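## Task

Take the yellow sponge off the desk and set it on top of the low shelf below the REPAIRS sign without moving that shelf; every low shelf must stand upright at the end, and the robot must not topple or finish tilted.

## Robot and tools

Robot: a wheeled cart with two arms (left_arm, right_arm), a pan/tilt head and three cameras: head_camera, left_wrist_camera, right_wrist_camera. The base drives forward/backward and turns but cannot slide sideways. The cart footprint is 0.53 m wide, from x = -0.35 to 0.07 m. Each arm swings about a vertical pan axis at x = -0.060, y = +0.155 (left) or -0.155 m (right); the shoulder is 0.89 m up. A hand's fixed-jaw tip reaches at most about 0.44 m from its pan axis and no lower than about 0.54 m above the floor. A hand lifts roughly 0.4 kg fully stretched, 0.7 kg within 0.28 m of the pan axis.

Frames: the base frame sits on the floor between the drive wheels, x forward, y left, z up, in metres. left_hand and right_hand in results are the fixed-jaw tips in this frame; a gripped object lies beside the tip on the swinging-jaw side. These readings can be off by a few centimetres. base_odometry uses the frame the base had when the scene began; it counts wheel rotation only, so slips and bumps fool it. Its heading is in rad, positive to the left, -3.142 to 3.142.

move: one action plus optional cameras and blocking. The action holds base, joints, or both, and optionally speeds. base is a single object {x_m_s, turn_rad_s, for_s}: forward speed in m/s (negative reverses; 0.005 to 0.291 in magnitude, or 0), left turn rate in rad/s (negative turns right; 0.02 to 1.175, or 0), and duration in s (0.1 to 7.5). It is a velocity held for that time, then the base stops; it is not a destination. Omitted velocities are 0. If |x|/0.291 + |turn|/1.175 exceeds 1, both get scaled down. Very short or near-top-speed commands may undershoot, so check odometry. joints is one object keyed by joint name with absolute angle targets in rad, for either or both arms: head_pan_rad (-3.2 to 3.2, 0 forward, positive left), head_tilt_rad (-0.76 to 1.45, positive down), and per arm shoulder_pan (-2.006 to 2.149), shoulder_lift (-1.836 to 1.772), elbow_flex (-1.773 to 1.58), wrist_flex (-1.799 to 1.772), wrist_roll (-2.816 to 2.978), gripper (-0.03 to 1.944), each prefixed left_arm_ or right_arm_. speeds gives per-joint top speeds in rad/s, 0.08 to 4.71, for that action only (grippers have none). Out-of-range values are refused; unknown keys make the call invalid. After a refusal or an unrequested stop, the remaining robot calls in that reply are skipped. blocking true (default) returns once everything is at rest; false returns almost at once while motion goes on. A later move overrides only the joints it names; if it lacks base, a running base velocity winds down.

Arm geometry: pan 0 points the left arm left and the right arm right; positive pan turns clockwise from above; straight ahead is +1.571 (left) and -1.571 (right). With lift, elbow and wrist all 0 the upper arm is nearly vertical and forearm and fingers level; positive values bend downward, and their sum is the finger angle below horizontal. Wrist_roll -1.522 puts the fixed jaw on the left looking outward (hand body sticks up; prefer this over furniture), 1.619 on the right, 0.049 closes the jaws in the arm's vertical plane. Gripper 0 is shut, about 0.075 m open at 1, 0.106 m at 1.944. Closing below contact squeezes; for thin items use -0.03.

Stowing: start pose has arms folded, jaws shut, width 0.65 m. Stowed: pan -1.75 (left) / 1.75 (right), lift 0.05, elbow 1.35, wrist_flex -1.55, wrist_roll -1.52. Stow in two steps: wrists first, then the other three; unstow the other way round. Turning in place needs about 0.44 m clear radius; turning or reversing next to furniture can snag the cart or a hand and topple the robot.

wait: seconds (0 to 10), optional cameras; returns state, and ends early once non-blocking moves settle. stop: brakes all running motions; optional cameras. zoom_image: camera plus region [x0, y0, x1, y1] in pixels from the top-left, at most 504 by 504, on that camera's latest image. finished_scene: scene = current scene number; ends the scene for good, and the goal must hold without the robot. After ending the first scene, make no further calls in that reply.

Results: joint_positions, hand positions, base_odometry, base_status and joint_status. "done" means finished (for the base: velocity sent the full time, shown as sent for X of Y s); "moving"; "off_target" means resting away from target due to load sag, obstruction or a tripped motor; "stopped"; "time_out" (joint moves end after 14 s); "not_followed" with "joint command not followed" means a self-collision check blocked that arm. on_its_own lists uncommanded behaviour. Motor temperatures list each arm's joints then its gripper; MOTOR HOT appears at 55 °C, motors cut out at 70 °C (JOINT FAULT / HAND FAULT).

Cautions: loaded joints sag downward, so aim a bit higher next time. A joint held more than about 0.3 rad off target (jaws 0.09) for ~2 s trips; reset by sending a target 0.2 rad back from the reading. To end pushing, set the target to the current reading. The simulation keeps running between calls. Avoid arm-on-arm contact, hard hits, dropping things from height, fast swings above ~3 rad/s with a load, pulling on objects in front (tipping), and knocking or shifting the shelves.

Each tool is called after "Request:" as name([rows], argument=value, ...), one row to a line, values as JSON.

## Session

Request:
move()

Scene clock: 0.00 s.
Motor temperatures (°C): left_arm=[33 34 34 33 35 29] | right_arm=[30 29 26 27 32 27]
base_odometry: x=+0.000 y=+0.000 heading=+0.000
base_status: not commanded
joint_positions: head_pan_rad=+0.000 head_tilt_rad=+0.000 left_arm_shoulder_pan_rad=+0.000 left_arm_shoulder_lift_rad=-1.704 left_arm_elbow_flex_rad=+1.478 left_arm_wrist_flex_rad=+0.984 left_arm_wrist_roll_rad=-0.001 left_arm_gripper_rad=+0.000 right_arm_shoulder_pan_rad=+0.001 right_arm_shoulder_lift_rad=-1.670 right_arm_elbow_flex_rad=+1.496 right_arm_wrist_flex_rad=+1.032 right_arm_wrist_roll_rad=+0.000 right_arm_gripper_rad=+0.000
joint_status: not commanded
left_hand: x=-0.0600 y=+0.3116 z=+0.8261 quat_wxyz=(+0.395, -0.918, +0.023, +0.010) (m; base frame)
right_hand: x=-0.0602 y=-0.3015 z=+0.8125 quat_wxyz=(+0.008, +0.023, +0.937, -0.348) (m; base frame)
pictures: head_camera, left_wrist_camera, right_wrist_camera
Images, in order (width x height): head_camera 644x476, left_wrist_camera 644x476, right_wrist_camera 644x476.

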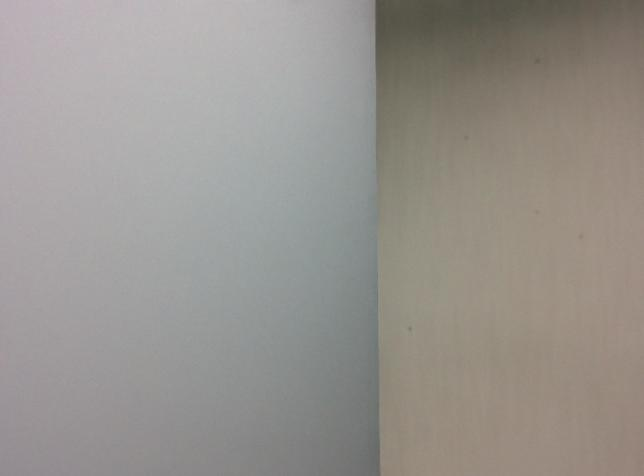

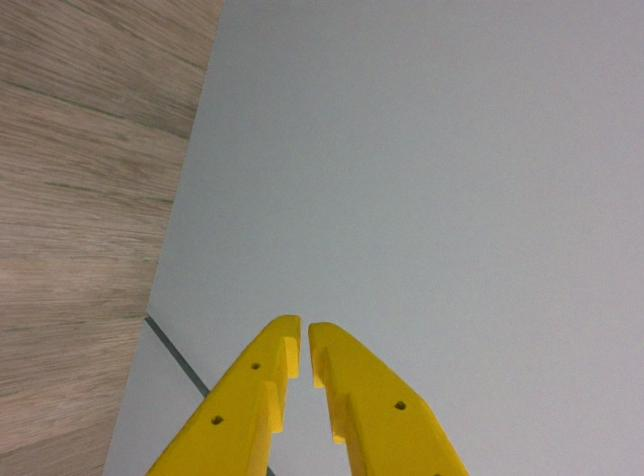

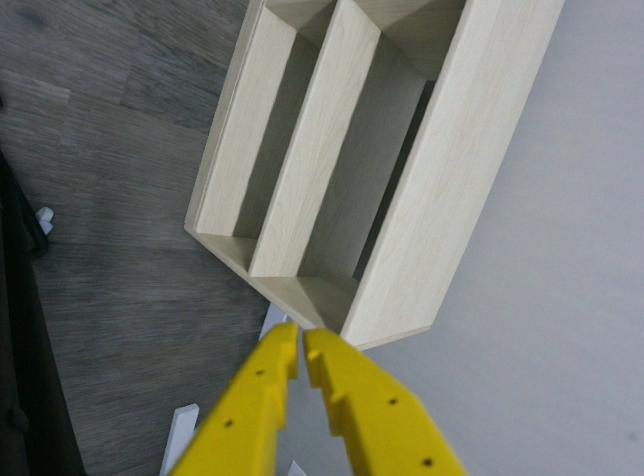

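Look around.

Request:
move(joints={"head_pan_rad": -0.9, "head_tilt_rad": 0.2}, cameras=["head_camera"])

Request:
move(joints={"head_pan_rad": -1.8, "head_tilt_rad": 0.2}, cameras=["head_camera"])

Request:
move(joints={"head_pan_rad": -2.8, "head_tilt_rad": 0.2}, cameras=["head_camera"])

Request:
move(joints={"head_pan_rad": 0.9, "head_tilt_rad": 0.2}, cameras=["head_camera"])

Request:
move(joints={"head_pan_rad": 1.9, "head_tilt_rad": 0.2}, cameras=["head_camera"])

Request:
move(joints={"head_pan_rad": 2.8, "head_tilt_rad": 0.2}, cameras=["head_camera"])

Scene clock: 10.33 s.
move: done
base_odometry: x=+0.000 y=+0.000 heading=+0.000
base_status: not commanded
joint_positions: head_pan_rad=-0.891 head_tilt_rad=+0.192 left_arm_shoulder_pan_rad=+0.000 left_arm_shoulder_lift_rad=-1.704 left_arm_elbow_flex_rad=+1.478 left_arm_wrist_flex_rad=+0.984 left_arm_wrist_roll_rad=-0.001 left_arm_gripper_rad=+0.000 right_arm_shoulder_pan_rad=+0.001 right_arm_shoulder_lift_rad=-1.670 right_arm_elbow_flex_rad=+1.496 right_arm_wrist_flex_rad=+1.032 right_arm_wrist_roll_rad=+0.000 right_arm_gripper_rad=+0.000
joint_status: all done
left_hand: x=-0.0600 y=+0.3116 z=+0.8261 quat_wxyz=(+0.395, -0.918, +0.023, +0.010) (m; base frame)
right_hand: x=-0.0602 y=-0.3015 z=+0.8125 quat_wxyz=(+0.008, +0.023, +0.937, -0.348) (m; base frame)
pictures: head_camera
Images, in order (width x height): head_camera 644x476.

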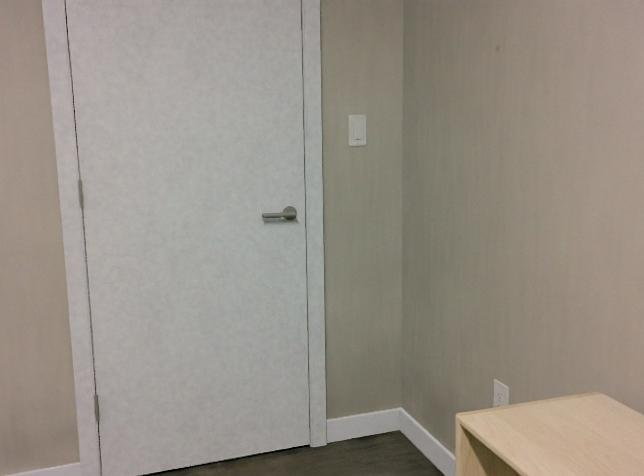

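Scene clock: 11.73 s.
move: done
base_odometry: x=+0.000 y=+0.000 heading=+0.000
base_status: not commanded
joint_positions: head_pan_rad=-1.790 head_tilt_rad=+0.192 left_arm_shoulder_pan_rad=+0.000 left_arm_shoulder_lift_rad=-1.704 left_arm_elbow_flex_rad=+1.478 left_arm_wrist_flex_rad=+0.984 left_arm_wrist_roll_rad=-0.001 left_arm_gripper_rad=+0.000 right_arm_shoulder_pan_rad=+0.001 right_arm_shoulder_lift_rad=-1.670 right_arm_elbow_flex_rad=+1.496 right_arm_wrist_flex_rad=+1.032 right_arm_wrist_roll_rad=+0.000 right_arm_gripper_rad=+0.000
joint_status: all done
left_hand: x=-0.0600 y=+0.3116 z=+0.8261 quat_wxyz=(+0.395, -0.918, +0.023, +0.010) (m; base frame)
right_hand: x=-0.0602 y=-0.3015 z=+0.8125 quat_wxyz=(+0.008, +0.023, +0.937, -0.348) (m; base frame)
pictures: head_camera
Images, in order (width x height): head_camera 644x476.

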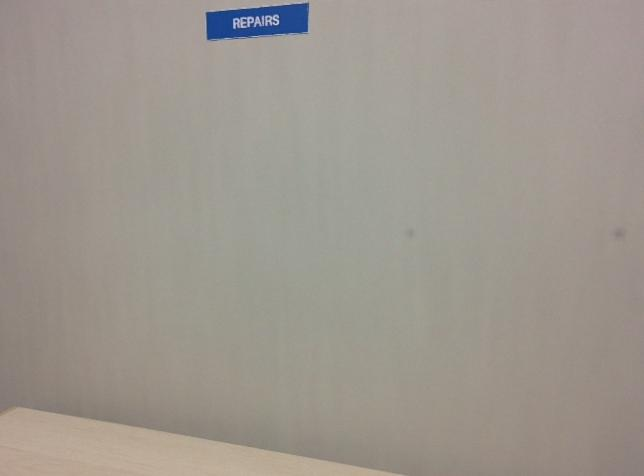

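Scene clock: 13.20 s.
move: done
base_odometry: x=+0.000 y=+0.000 heading=+0.000
base_status: not commanded
joint_positions: head_pan_rad=-2.790 head_tilt_rad=+0.192 left_arm_shoulder_pan_rad=+0.000 left_arm_shoulder_lift_rad=-1.704 left_arm_elbow_flex_rad=+1.478 left_arm_wrist_flex_rad=+0.984 left_arm_wrist_roll_rad=-0.001 left_arm_gripper_rad=+0.000 right_arm_shoulder_pan_rad=+0.001 right_arm_shoulder_lift_rad=-1.670 right_arm_elbow_flex_rad=+1.496 right_arm_wrist_flex_rad=+1.032 right_arm_wrist_roll_rad=+0.000 right_arm_gripper_rad=+0.000
joint_status: all done
left_hand: x=-0.0600 y=+0.3116 z=+0.8261 quat_wxyz=(+0.395, -0.918, +0.023, +0.010) (m; base frame)
right_hand: x=-0.0602 y=-0.3015 z=+0.8125 quat_wxyz=(+0.008, +0.023, +0.937, -0.348) (m; base frame)
pictures: head_camera
Images, in order (width x height): head_camera 644x476.

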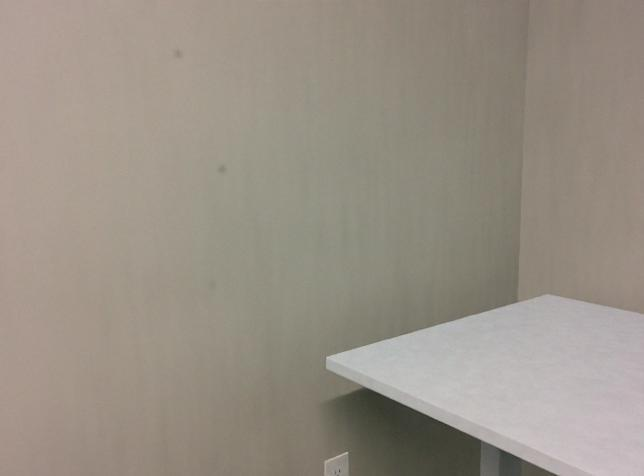

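Scene clock: 16.47 s.
move: done
base_odometry: x=+0.000 y=+0.000 heading=+0.000
base_status: not commanded
joint_positions: head_pan_rad=+0.890 head_tilt_rad=+0.192 left_arm_shoulder_pan_rad=+0.000 left_arm_shoulder_lift_rad=-1.704 left_arm_elbow_flex_rad=+1.478 left_arm_wrist_flex_rad=+0.984 left_arm_wrist_roll_rad=-0.001 left_arm_gripper_rad=+0.000 right_arm_shoulder_pan_rad=+0.001 right_arm_shoulder_lift_rad=-1.670 right_arm_elbow_flex_rad=+1.496 right_arm_wrist_flex_rad=+1.032 right_arm_wrist_roll_rad=+0.000 right_arm_gripper_rad=+0.000
joint_status: all done
left_hand: x=-0.0600 y=+0.3116 z=+0.8261 quat_wxyz=(+0.395, -0.918, +0.023, +0.010) (m; base frame)
right_hand: x=-0.0602 y=-0.3015 z=+0.8125 quat_wxyz=(+0.008, +0.023, +0.937, -0.348) (m; base frame)
pictures: head_camera
Images, in order (width x height): head_camera 644x476.

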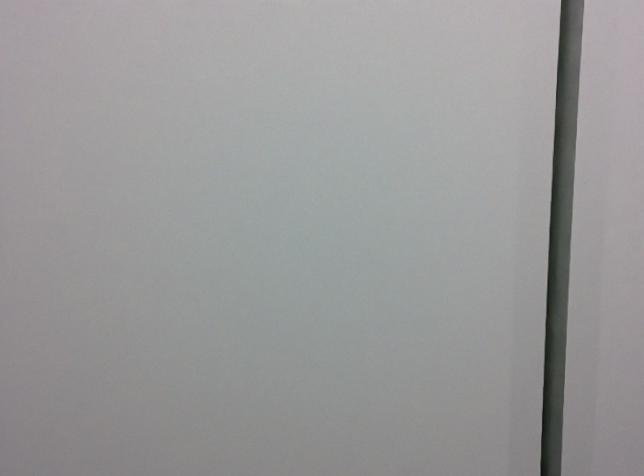

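Scene clock: 17.93 s.
move: done
base_odometry: x=+0.000 y=+0.000 heading=+0.000
base_status: not commanded
joint_positions: head_pan_rad=+1.890 head_tilt_rad=+0.192 left_arm_shoulder_pan_rad=+0.000 left_arm_shoulder_lift_rad=-1.704 left_arm_elbow_flex_rad=+1.478 left_arm_wrist_flex_rad=+0.984 left_arm_wrist_roll_rad=-0.001 left_arm_gripper_rad=+0.000 right_arm_shoulder_pan_rad=+0.001 right_arm_shoulder_lift_rad=-1.670 right_arm_elbow_flex_rad=+1.496 right_arm_wrist_flex_rad=+1.032 right_arm_wrist_roll_rad=+0.000 right_arm_gripper_rad=+0.000
joint_status: all done
left_hand: x=-0.0600 y=+0.3116 z=+0.8261 quat_wxyz=(+0.395, -0.918, +0.023, +0.010) (m; base frame)
right_hand: x=-0.0602 y=-0.3015 z=+0.8125 quat_wxyz=(+0.008, +0.023, +0.937, -0.348) (m; base frame)
pictures: head_camera
Images, in order (width x height): head_camera 644x476.

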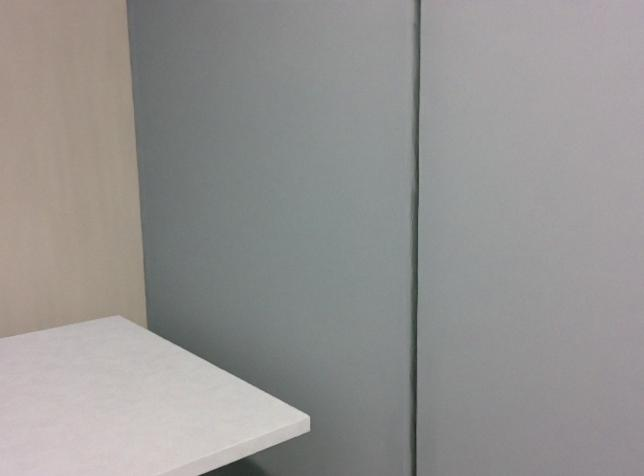

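Scene clock: 19.33 s.
move: done
base_odometry: x=+0.000 y=+0.000 heading=+0.000
base_status: not commanded
joint_positions: head_pan_rad=+2.789 head_tilt_rad=+0.192 left_arm_shoulder_pan_rad=+0.000 left_arm_shoulder_lift_rad=-1.704 left_arm_elbow_flex_rad=+1.478 left_arm_wrist_flex_rad=+0.984 left_arm_wrist_roll_rad=-0.001 left_arm_gripper_rad=+0.000 right_arm_shoulder_pan_rad=+0.001 right_arm_shoulder_lift_rad=-1.670 right_arm_elbow_flex_rad=+1.496 right_arm_wrist_flex_rad=+1.032 right_arm_wrist_roll_rad=+0.000 right_arm_gripper_rad=+0.000
joint_status: all done
left_hand: x=-0.0600 y=+0.3116 z=+0.8261 quat_wxyz=(+0.395, -0.918, +0.023, +0.010) (m; base frame)
right_hand: x=-0.0602 y=-0.3015 z=+0.8125 quat_wxyz=(+0.008, +0.023, +0.937, -0.348) (m; base frame)
pictures: head_camera
Images, in order (width x height): head_camera 644x476.

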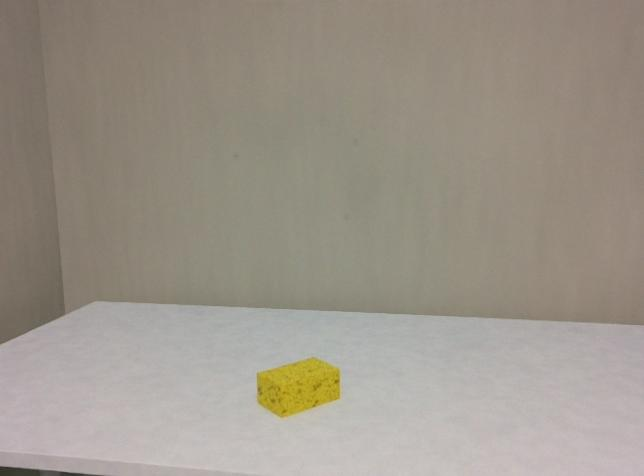

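Request:
move(joints={"head_pan_rad": 3.1, "head_tilt_rad": 0.7}, cameras=["head_camera"])

Request:
move(joints={"head_pan_rad": -2.2, "head_tilt_rad": 0.6}, cameras=["head_camera"])

Request:
move(joints={"head_pan_rad": -1.4, "head_tilt_rad": 0.6}, cameras=["head_camera"])

Request:
move(joints={"head_pan_rad": -0.6, "head_tilt_rad": 0.8}, cameras=["head_camera"])

Scene clock: 31.40 s.
move: done
base_odometry: x=+0.000 y=+0.000 heading=+0.000
base_status: not commanded
joint_positions: head_pan_rad=+3.089 head_tilt_rad=+0.693 left_arm_shoulder_pan_rad=+0.000 left_arm_shoulder_lift_rad=-1.704 left_arm_elbow_flex_rad=+1.478 left_arm_wrist_flex_rad=+0.984 left_arm_wrist_roll_rad=-0.001 left_arm_gripper_rad=+0.000 right_arm_shoulder_pan_rad=+0.001 right_arm_shoulder_lift_rad=-1.670 right_arm_elbow_flex_rad=+1.496 right_arm_wrist_flex_rad=+1.032 right_arm_wrist_roll_rad=+0.000 right_arm_gripper_rad=+0.000
joint_status: all done
left_hand: x=-0.0600 y=+0.3116 z=+0.8261 quat_wxyz=(+0.395, -0.918, +0.023, +0.010) (m; base frame)
right_hand: x=-0.0602 y=-0.3015 z=+0.8125 quat_wxyz=(+0.008, +0.023, +0.937, -0.348) (m; base frame)
pictures: head_camera
Images, in order (width x height): head_camera 644x476.

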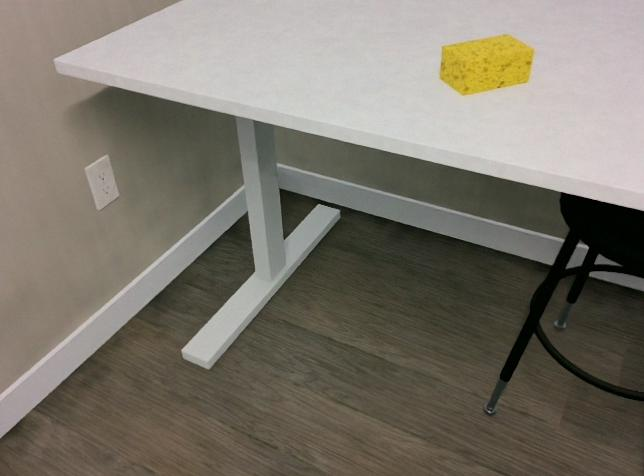

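Scene clock: 35.73 s.
move: done
base_odometry: x=+0.000 y=+0.000 heading=+0.000
base_status: not commanded
joint_positions: head_pan_rad=-2.191 head_tilt_rad=+0.613 left_arm_shoulder_pan_rad=+0.000 left_arm_shoulder_lift_rad=-1.704 left_arm_elbow_flex_rad=+1.478 left_arm_wrist_flex_rad=+0.984 left_arm_wrist_roll_rad=-0.001 left_arm_gripper_rad=+0.000 right_arm_shoulder_pan_rad=+0.001 right_arm_shoulder_lift_rad=-1.670 right_arm_elbow_flex_rad=+1.496 right_arm_wrist_flex_rad=+1.032 right_arm_wrist_roll_rad=+0.000 right_arm_gripper_rad=+0.000
joint_status: all done
left_hand: x=-0.0600 y=+0.3116 z=+0.8261 quat_wxyz=(+0.395, -0.918, +0.023, +0.010) (m; base frame)
right_hand: x=-0.0602 y=-0.3015 z=+0.8125 quat_wxyz=(+0.008, +0.023, +0.937, -0.348) (m; base frame)
pictures: head_camera
Images, in order (width x height): head_camera 644x476.

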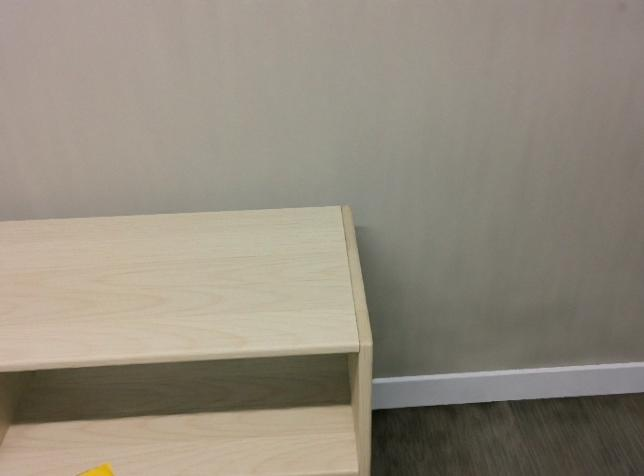

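Scene clock: 37.07 s.
move: done
base_odometry: x=+0.000 y=+0.000 heading=+0.000
base_status: not commanded
joint_positions: head_pan_rad=-1.411 head_tilt_rad=+0.613 left_arm_shoulder_pan_rad=+0.000 left_arm_shoulder_lift_rad=-1.704 left_arm_elbow_flex_rad=+1.478 left_arm_wrist_flex_rad=+0.984 left_arm_wrist_roll_rad=-0.001 left_arm_gripper_rad=+0.000 right_arm_shoulder_pan_rad=+0.001 right_arm_shoulder_lift_rad=-1.670 right_arm_elbow_flex_rad=+1.496 right_arm_wrist_flex_rad=+1.032 right_arm_wrist_roll_rad=+0.000 right_arm_gripper_rad=+0.000
joint_status: all done
left_hand: x=-0.0600 y=+0.3116 z=+0.8261 quat_wxyz=(+0.395, -0.918, +0.023, +0.010) (m; base frame)
right_hand: x=-0.0602 y=-0.3015 z=+0.8125 quat_wxyz=(+0.008, +0.023, +0.937, -0.348) (m; base frame)
pictures: head_camera
Images, in order (width x height): head_camera 644x476.

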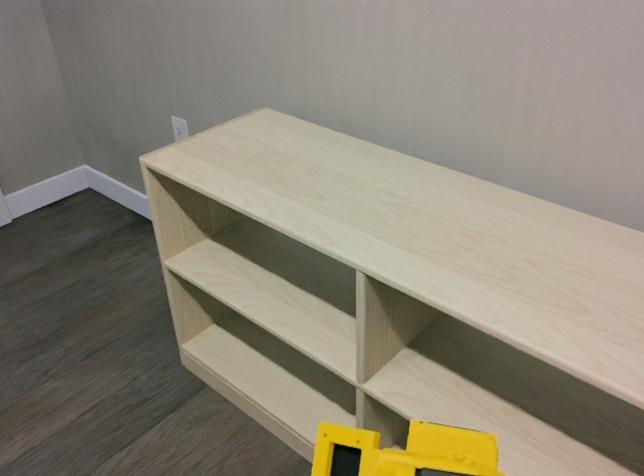

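Scene clock: 38.40 s.
move: done
base_odometry: x=+0.000 y=+0.000 heading=+0.000
base_status: not commanded
joint_positions: head_pan_rad=-0.611 head_tilt_rad=+0.794 left_arm_shoulder_pan_rad=+0.000 left_arm_shoulder_lift_rad=-1.704 left_arm_elbow_flex_rad=+1.478 left_arm_wrist_flex_rad=+0.984 left_arm_wrist_roll_rad=-0.001 left_arm_gripper_rad=+0.000 right_arm_shoulder_pan_rad=+0.001 right_arm_shoulder_lift_rad=-1.670 right_arm_elbow_flex_rad=+1.496 right_arm_wrist_flex_rad=+1.032 right_arm_wrist_roll_rad=+0.000 right_arm_gripper_rad=+0.000
joint_status: all done
left_hand: x=-0.0600 y=+0.3116 z=+0.8261 quat_wxyz=(+0.395, -0.918, +0.023, +0.010) (m; base frame)
right_hand: x=-0.0602 y=-0.3015 z=+0.8125 quat_wxyz=(+0.008, +0.023, +0.937, -0.348) (m; base frame)
pictures: head_camera
Images, in order (width x height): head_camera 644x476.

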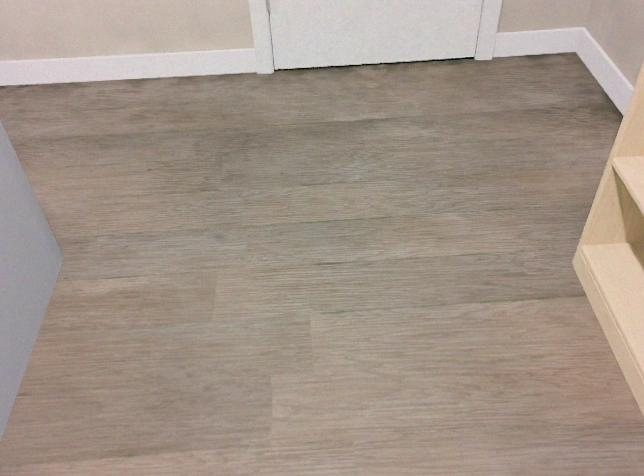

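Request:
move(base={"turn_rad_s": 0.6, "for_s": 4.5}, joints={"head_pan_rad": 0.0, "head_tilt_rad": 0.6}, cameras=["head_camera"])

Scene clock: 87.07 s.
move: done
base_odometry: x=-0.001 y=+0.000 heading=+2.699
base_status: done (sent for 4.5 of 4.5 s)
joint_positions: head_pan_rad=-0.011 head_tilt_rad=+0.613 left_arm_shoulder_pan_rad=-0.004 left_arm_shoulder_lift_rad=-1.704 left_arm_elbow_flex_rad=+1.478 left_arm_wrist_flex_rad=+0.984 left_arm_wrist_roll_rad=-0.001 left_arm_gripper_rad=+0.000 right_arm_shoulder_pan_rad=-0.002 right_arm_shoulder_lift_rad=-1.670 right_arm_elbow_flex_rad=+1.496 right_arm_wrist_flex_rad=+1.032 right_arm_wrist_roll_rad=+0.000 right_arm_gripper_rad=+0.000
joint_status: all done
left_hand: x=-0.0607 y=+0.3116 z=+0.8261 quat_wxyz=(+0.395, -0.918, +0.021, +0.011) (m; base frame)
right_hand: x=-0.0597 y=-0.3015 z=+0.8125 quat_wxyz=(+0.009, +0.022, +0.937, -0.348) (m; base frame)
pictures: head_camera
Images, in order (width x height): head_camera 644x476.

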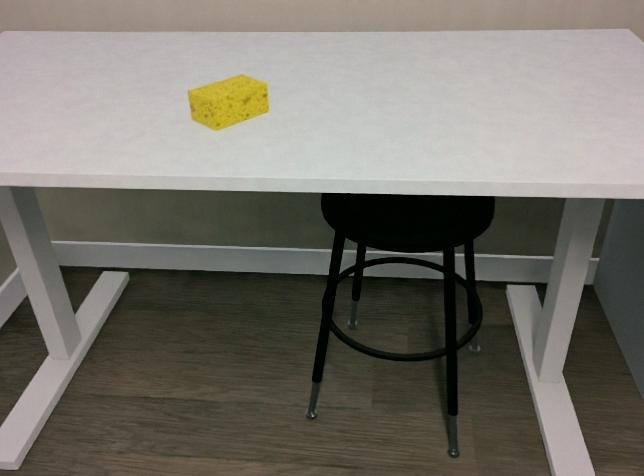

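Request:
move(base={"x_m_s": 0.2, "for_s": 2.5}, joints={"head_tilt_rad": 0.8}, cameras=["head_camera"])

Scene clock: 110.93 s.
move: done
base_odometry: x=-0.454 y=+0.213 heading=+2.701
base_status: done (sent for 2.5 of 2.5 s)
joint_positions: head_pan_rad=-0.011 head_tilt_rad=+0.794 left_arm_shoulder_pan_rad=-0.001 left_arm_shoulder_lift_rad=-1.704 left_arm_elbow_flex_rad=+1.478 left_arm_wrist_flex_rad=+0.984 left_arm_wrist_roll_rad=-0.001 left_arm_gripper_rad=+0.000 right_arm_shoulder_pan_rad=+0.001 right_arm_shoulder_lift_rad=-1.670 right_arm_elbow_flex_rad=+1.496 right_arm_wrist_flex_rad=+1.032 right_arm_wrist_roll_rad=+0.000 right_arm_gripper_rad=+0.000
joint_status: all done
left_hand: x=-0.0602 y=+0.3116 z=+0.8261 quat_wxyz=(+0.395, -0.918, +0.022, +0.010) (m; base frame)
right_hand: x=-0.0602 y=-0.3015 z=+0.8125 quat_wxyz=(+0.008, +0.023, +0.937, -0.348) (m; base frame)
pictures: head_camera
Images, in order (width x height): head_camera 644x476.

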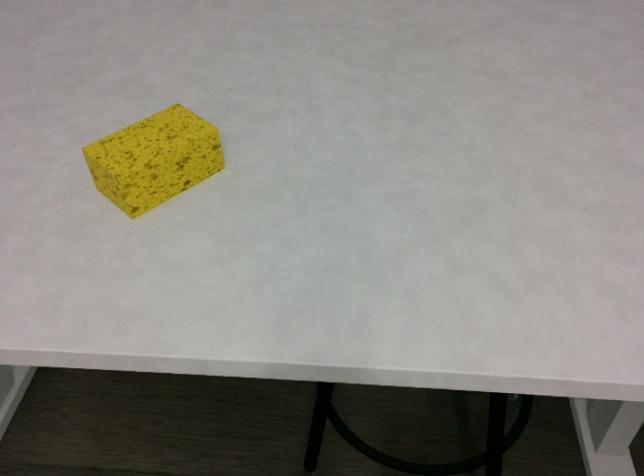

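Request:
move(joints={"left_arm_shoulder_lift_rad": 0.497, "left_arm_elbow_flex_rad": -0.683, "left_arm_wrist_flex_rad": 1.0})

Request:
move(joints={"left_arm_shoulder_pan_rad": 1.571, "left_arm_wrist_flex_rad": 1.386, "left_arm_wrist_roll_rad": 0.85, "left_arm_gripper_rad": 1.5}, cameras=["head_camera", "left_wrist_camera"])

Scene clock: 134.80 s.
move: done
base_odometry: x=-0.454 y=+0.213 heading=+2.701
base_status: not commanded
joint_positions: head_pan_rad=-0.011 head_tilt_rad=+0.794 left_arm_shoulder_pan_rad=-0.001 left_arm_shoulder_lift_rad=+0.508 left_arm_elbow_flex_rad=-0.647 left_arm_wrist_flex_rad=+0.999 left_arm_wrist_roll_rad=-0.001 left_arm_gripper_rad=+0.000 right_arm_shoulder_pan_rad=+0.001 right_arm_shoulder_lift_rad=-1.670 right_arm_elbow_flex_rad=+1.496 right_arm_wrist_flex_rad=+1.032 right_arm_wrist_roll_rad=+0.000 right_arm_gripper_rad=+0.000
joint_status: all done
left_hand: x=-0.0605 y=+0.4962 z=+0.8756 quat_wxyz=(+0.348, -0.937, +0.023, +0.009) (m; base frame)
right_hand: x=-0.0602 y=-0.3015 z=+0.8125 quat_wxyz=(+0.008, +0.023, +0.937, -0.348) (m; base frame)
pictures: none

Scene clock: 136.67 s.
move: done
base_odometry: x=-0.454 y=+0.213 heading=+2.701
base_status: not commanded
joint_positions: head_pan_rad=-0.011 head_tilt_rad=+0.794 left_arm_shoulder_pan_rad=+1.563 left_arm_shoulder_lift_rad=+0.508 left_arm_elbow_flex_rad=-0.650 left_arm_wrist_flex_rad=+1.383 left_arm_wrist_roll_rad=+0.846 left_arm_gripper_rad=+1.493 right_arm_shoulder_pan_rad=+0.001 right_arm_shoulder_lift_rad=-1.670 right_arm_elbow_flex_rad=+1.496 right_arm_wrist_flex_rad=+1.032 right_arm_wrist_roll_rad=+0.000 right_arm_gripper_rad=+0.000
joint_status: all done
left_hand: x=+0.2294 y=+0.1512 z=+0.8493 quat_wxyz=(+0.062, -0.915, +0.369, -0.152) (m; base frame)
right_hand: x=-0.0602 y=-0.3015 z=+0.8125 quat_wxyz=(+0.008, +0.023, +0.937, -0.348) (m; base frame)
pictures: head_camera, left_wrist_camera
Images, in order (width x height): head_camera 644x476, left_wrist_camera 644x476.

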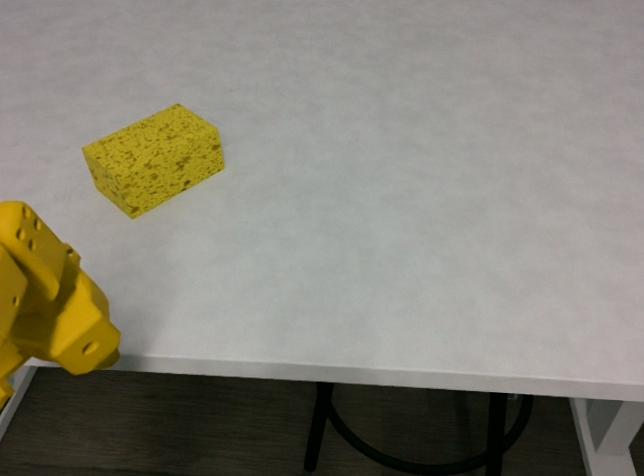

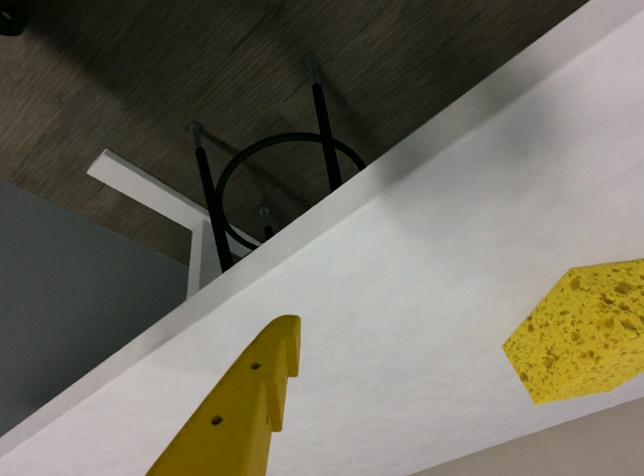

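Request:
move(base={"x_m_s": 0.1, "for_s": 2.0}, cameras=["head_camera", "left_wrist_camera"])

Scene clock: 164.87 s.
move: done
base_odometry: x=-0.635 y=+0.299 heading=+2.700
base_status: done (sent for 2 of 2 s)
joint_positions: head_pan_rad=-0.011 head_tilt_rad=+0.794 left_arm_shoulder_pan_rad=+1.563 left_arm_shoulder_lift_rad=+0.508 left_arm_elbow_flex_rad=-0.650 left_arm_wrist_flex_rad=+1.383 left_arm_wrist_roll_rad=+0.846 left_arm_gripper_rad=+1.493 right_arm_shoulder_pan_rad=+0.001 right_arm_shoulder_lift_rad=-1.670 right_arm_elbow_flex_rad=+1.496 right_arm_wrist_flex_rad=+1.032 right_arm_wrist_roll_rad=+0.000 right_arm_gripper_rad=+0.000
joint_status: not commanded
left_hand: x=+0.2294 y=+0.1512 z=+0.8493 quat_wxyz=(+0.062, -0.915, +0.369, -0.152) (m; base frame)
right_hand: x=-0.0602 y=-0.3015 z=+0.8125 quat_wxyz=(+0.008, +0.023, +0.937, -0.348) (m; base frame)
pictures: head_camera, left_wrist_camera
Images, in order (width x height): head_camera 644x476, left_wrist_camera 644x476.

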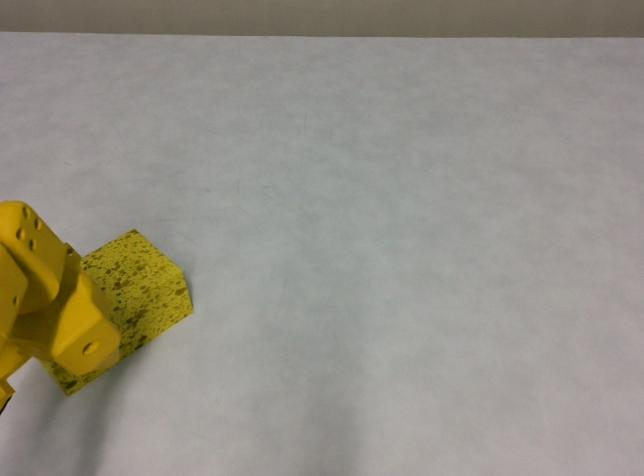

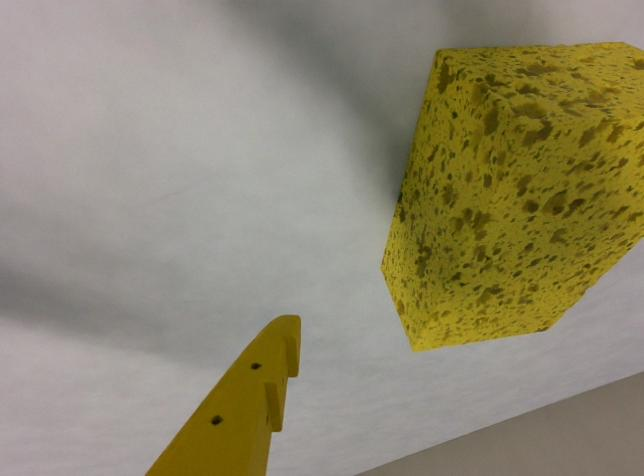

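Request:
move(base={"x_m_s": 0.05, "for_s": 0.85}, joints={"left_arm_gripper_rad": 1.94}, cameras=["left_wrist_camera"])

Request:
move(joints={"left_arm_shoulder_lift_rad": 0.62, "left_arm_elbow_flex_rad": -0.61, "left_arm_wrist_flex_rad": 1.27}, cameras=["head_camera", "left_wrist_camera"])

Scene clock: 185.10 s.
move: done
base_odometry: x=-0.674 y=+0.317 heading=+2.700
base_status: done (sent for 0.87 of 0.87 s)
joint_positions: head_pan_rad=-0.011 head_tilt_rad=+0.794 left_arm_shoulder_pan_rad=+1.563 left_arm_shoulder_lift_rad=+0.508 left_arm_elbow_flex_rad=-0.650 left_arm_wrist_flex_rad=+1.383 left_arm_wrist_roll_rad=+0.846 left_arm_gripper_rad=+1.925 right_arm_shoulder_pan_rad=+0.003 right_arm_shoulder_lift_rad=-1.670 right_arm_elbow_flex_rad=+1.496 right_arm_wrist_flex_rad=+1.032 right_arm_wrist_roll_rad=+0.000 right_arm_gripper_rad=+0.000
joint_status: all done
left_hand: x=+0.2294 y=+0.1512 z=+0.8493 quat_wxyz=(+0.062, -0.915, +0.369, -0.152) (m; base frame)
right_hand: x=-0.0604 y=-0.3015 z=+0.8125 quat_wxyz=(+0.008, +0.024, +0.937, -0.348) (m; base frame)
pictures: left_wrist_camera
Images, in order (width x height): left_wrist_camera 644x476.

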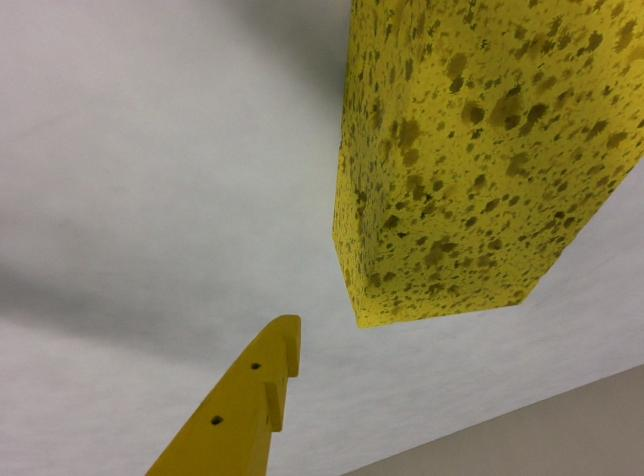

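Scene clock: 185.90 s.
move: done
base_odometry: x=-0.674 y=+0.317 heading=+2.700
base_status: not commanded
joint_positions: head_pan_rad=-0.011 head_tilt_rad=+0.794 left_arm_shoulder_pan_rad=+1.563 left_arm_shoulder_lift_rad=+0.631 left_arm_elbow_flex_rad=-0.608 left_arm_wrist_flex_rad=+1.277 left_arm_wrist_roll_rad=+0.846 left_arm_gripper_rad=+1.925 right_arm_shoulder_pan_rad=+0.003 right_arm_shoulder_lift_rad=-1.670 right_arm_elbow_flex_rad=+1.496 right_arm_wrist_flex_rad=+1.032 right_arm_wrist_roll_rad=+0.000 right_arm_gripper_rad=+0.000
joint_status: all done
left_hand: x=+0.2323 y=+0.1512 z=+0.8144 quat_wxyz=(+0.052, -0.919, +0.370, -0.125) (m; base frame)
right_hand: x=-0.0604 y=-0.3015 z=+0.8125 quat_wxyz=(+0.008, +0.024, +0.937, -0.348) (m; base frame)
pictures: head_camera, left_wrist_camera
Images, in order (width x height): head_camera 644x476, left_wrist_camera 644x476.

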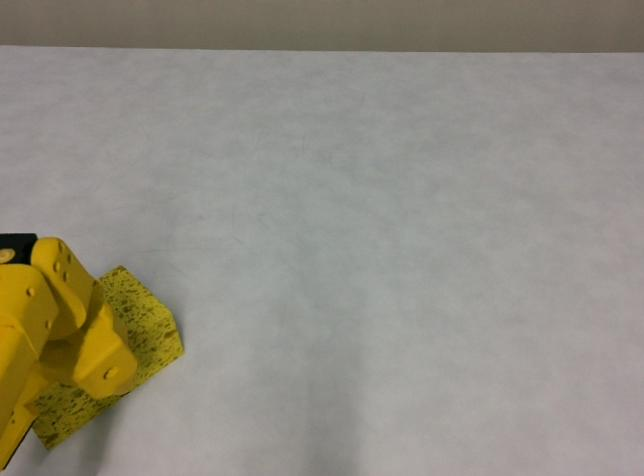

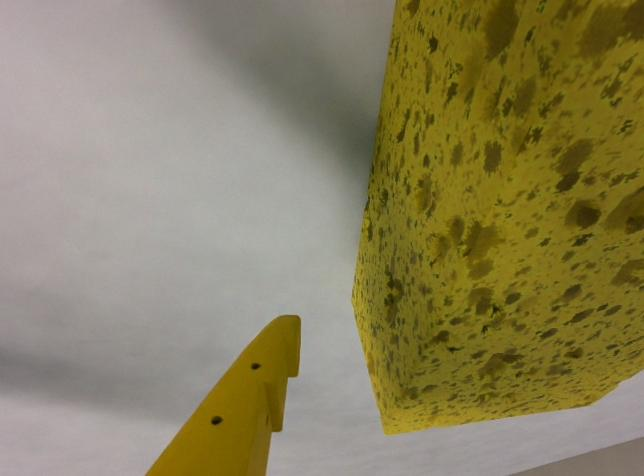

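Request:
move(joints={"left_arm_shoulder_pan_rad": 1.47, "left_arm_wrist_roll_rad": 0.68,"left_arm_shoulder_lift_rad": 0.53, "left_arm_elbow_flex_rad": -0.43, "left_arm_wrist_flex_rad": 1.2}, cameras=["left_wrist_camera"])

Request:
move(joints={"left_arm_shoulder_lift_rad": 0.575, "left_arm_elbow_flex_rad": -0.33, "left_arm_wrist_flex_rad": 1.09}, speeds={"left_arm_shoulder_lift_rad": 0.2, "left_arm_elbow_flex_rad": 0.3, "left_arm_wrist_flex_rad": 0.3}, cameras=["head_camera", "left_wrist_camera"])

Scene clock: 207.60 s.
move: done
base_odometry: x=-0.674 y=+0.317 heading=+2.700
base_status: not commanded
joint_positions: head_pan_rad=-0.011 head_tilt_rad=+0.794 left_arm_shoulder_pan_rad=+1.476 left_arm_shoulder_lift_rad=+0.594 left_arm_elbow_flex_rad=-0.427 left_arm_wrist_flex_rad=+1.208 left_arm_wrist_roll_rad=+0.685 left_arm_gripper_rad=+1.925 right_arm_shoulder_pan_rad=+0.003 right_arm_shoulder_lift_rad=-1.670 right_arm_elbow_flex_rad=+1.496 right_arm_wrist_flex_rad=+1.032 right_arm_wrist_roll_rad=+0.000 right_arm_gripper_rad=+0.000
joint_status: all done
left_hand: x=+0.2150 y=+0.1761 z=+0.7957 quat_wxyz=(+0.048, -0.909, +0.406, -0.085) (m; base frame)
right_hand: x=-0.0604 y=-0.3015 z=+0.8125 quat_wxyz=(+0.008, +0.024, +0.937, -0.348) (m; base frame)
pictures: left_wrist_camera
Images, in order (width x height): left_wrist_camera 644x476.

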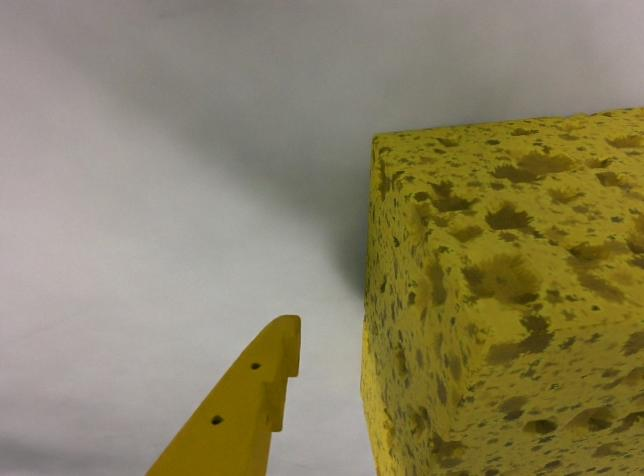

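Scene clock: 208.47 s.
move: done
base_odometry: x=-0.674 y=+0.317 heading=+2.700
base_status: not commanded
joint_positions: head_pan_rad=-0.011 head_tilt_rad=+0.794 left_arm_shoulder_pan_rad=+1.476 left_arm_shoulder_lift_rad=+0.594 left_arm_elbow_flex_rad=-0.329 left_arm_wrist_flex_rad=+1.097 left_arm_wrist_roll_rad=+0.685 left_arm_gripper_rad=+1.925 right_arm_shoulder_pan_rad=+0.003 right_arm_shoulder_lift_rad=-1.670 right_arm_elbow_flex_rad=+1.496 right_arm_wrist_flex_rad=+1.032 right_arm_wrist_roll_rad=+0.000 right_arm_gripper_rad=+0.000
joint_status: all done
left_hand: x=+0.2146 y=+0.1761 z=+0.7830 quat_wxyz=(+0.051, -0.908, +0.405, -0.091) (m; base frame)
right_hand: x=-0.0604 y=-0.3015 z=+0.8125 quat_wxyz=(+0.008, +0.024, +0.937, -0.348) (m; base frame)
pictures: head_camera, left_wrist_camera
Images, in order (width x height): head_camera 644x476, left_wrist_camera 644x476.

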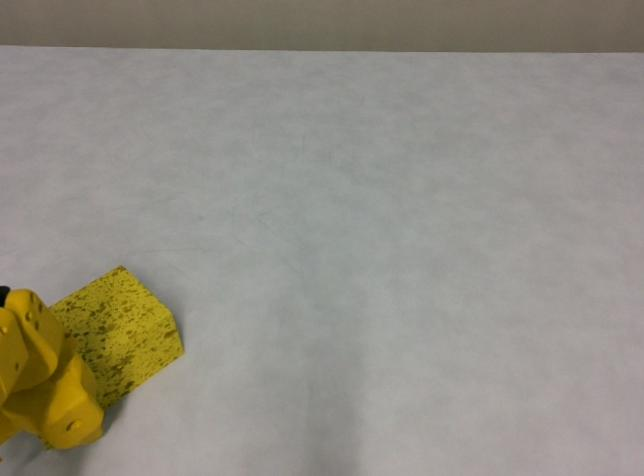

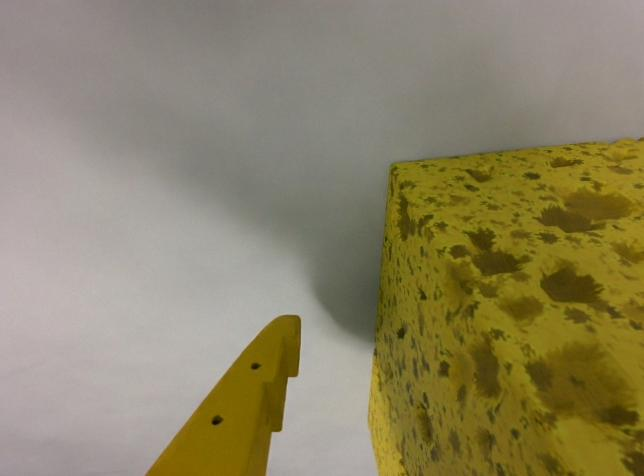

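Request:
move(joints={"left_arm_shoulder_pan_rad": 1.525, "left_arm_wrist_roll_rad": 0.71, "left_arm_shoulder_lift_rad": 0.68, "left_arm_elbow_flex_rad": -0.50, "left_arm_wrist_flex_rad": 1.12}, speeds={"left_arm_shoulder_lift_rad": 0.3, "left_arm_elbow_flex_rad": 0.4, "left_arm_wrist_flex_rad": 0.3}, cameras=["head_camera", "left_wrist_camera"])

Scene clock: 220.43 s.
move: done
base_odometry: x=-0.674 y=+0.317 heading=+2.700
base_status: not commanded
joint_positions: head_pan_rad=-0.011 head_tilt_rad=+0.794 left_arm_shoulder_pan_rad=+1.519 left_arm_shoulder_lift_rad=+0.689 left_arm_elbow_flex_rad=-0.467 left_arm_wrist_flex_rad=+1.114 left_arm_wrist_roll_rad=+0.703 left_arm_gripper_rad=+1.925 right_arm_shoulder_pan_rad=+0.003 right_arm_shoulder_lift_rad=-1.670 right_arm_elbow_flex_rad=+1.496 right_arm_wrist_flex_rad=+1.032 right_arm_wrist_roll_rad=+0.000 right_arm_gripper_rad=+0.000
joint_status: all done
left_hand: x=+0.2276 y=+0.1648 z=+0.7809 quat_wxyz=(+0.054, -0.902, +0.416, -0.104) (m; base frame)
right_hand: x=-0.0604 y=-0.3015 z=+0.8125 quat_wxyz=(+0.008, +0.024, +0.937, -0.348) (m; base frame)
pictures: head_camera, left_wrist_camera
Images, in order (width x height): head_camera 644x476, left_wrist_camera 644x476.

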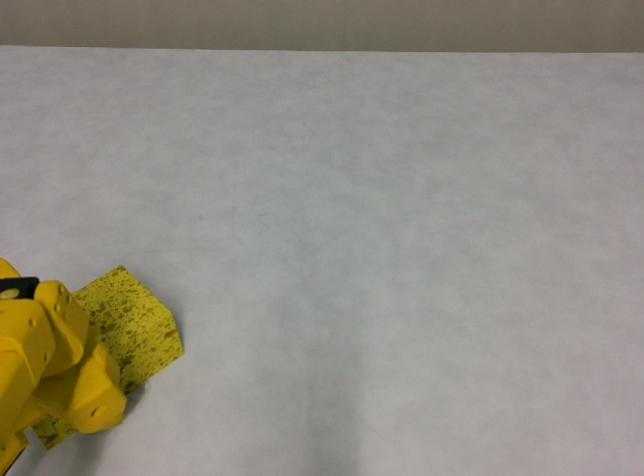

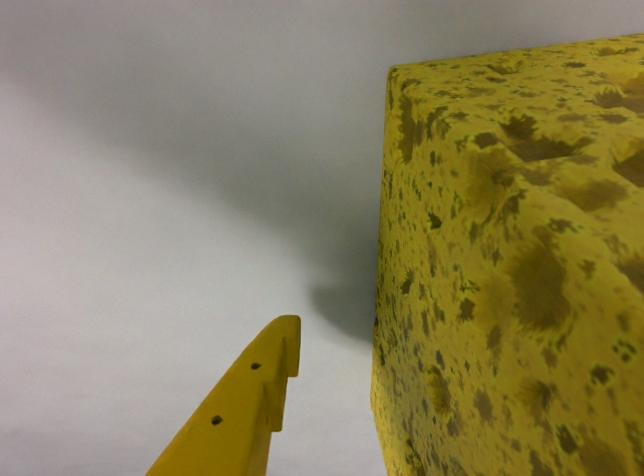

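Request:
move(joints={"left_arm_shoulder_lift_rad": 0.815, "left_arm_elbow_flex_rad": -0.67, "left_arm_wrist_flex_rad": 1.17}, speeds={"left_arm_shoulder_lift_rad": 0.2, "left_arm_elbow_flex_rad": 0.3, "left_arm_wrist_flex_rad": 0.1}, cameras=["head_camera", "left_wrist_camera"])

Scene clock: 236.10 s.
move: done
base_odometry: x=-0.674 y=+0.317 heading=+2.700
base_status: not commanded
joint_positions: head_pan_rad=-0.011 head_tilt_rad=+0.794 left_arm_shoulder_pan_rad=+1.519 left_arm_shoulder_lift_rad=+0.826 left_arm_elbow_flex_rad=-0.638 left_arm_wrist_flex_rad=+1.165 left_arm_wrist_roll_rad=+0.703 left_arm_gripper_rad=+1.925 right_arm_shoulder_pan_rad=+0.003 right_arm_shoulder_lift_rad=-1.670 right_arm_elbow_flex_rad=+1.496 right_arm_wrist_flex_rad=+1.032 right_arm_wrist_roll_rad=+0.000 right_arm_gripper_rad=+0.000
joint_status: all done
left_hand: x=+0.2342 y=+0.1651 z=+0.7715 quat_wxyz=(+0.051, -0.903, +0.416, -0.096) (m; base frame)
right_hand: x=-0.0604 y=-0.3015 z=+0.8125 quat_wxyz=(+0.008, +0.024, +0.937, -0.348) (m; base frame)
pictures: head_camera, left_wrist_camera
Images, in order (width x height): head_camera 644x476, left_wrist_camera 644x476.

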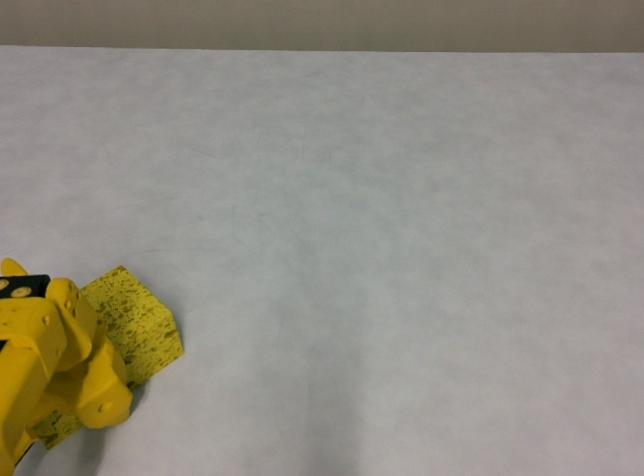

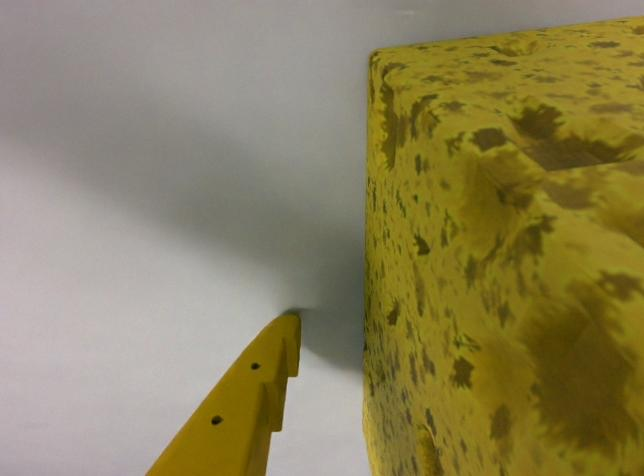

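Request:
zoom_image(camera="left_wrist_camera", region=[240, 0, 644, 476])

Request:
zoom_image(camera="head_camera", region=[0, 230, 240, 476])

Scaled by 1.059.

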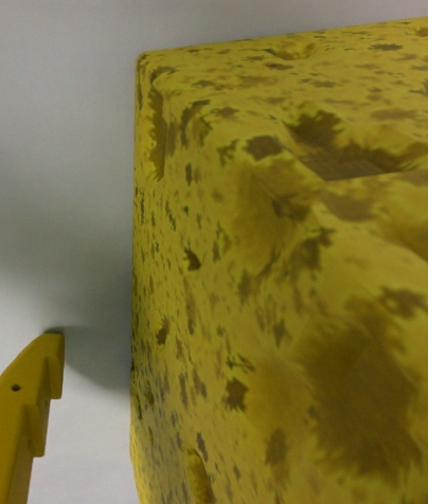

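Scaled by 2.049.

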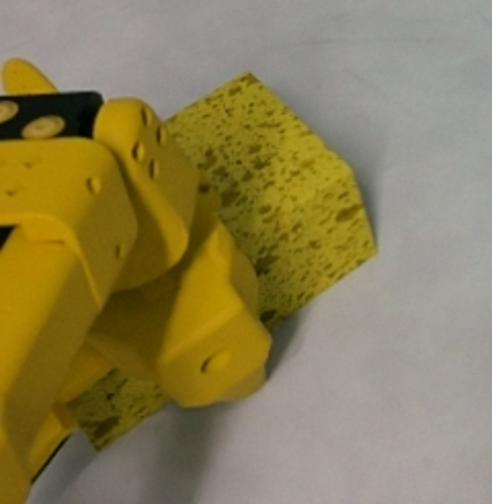

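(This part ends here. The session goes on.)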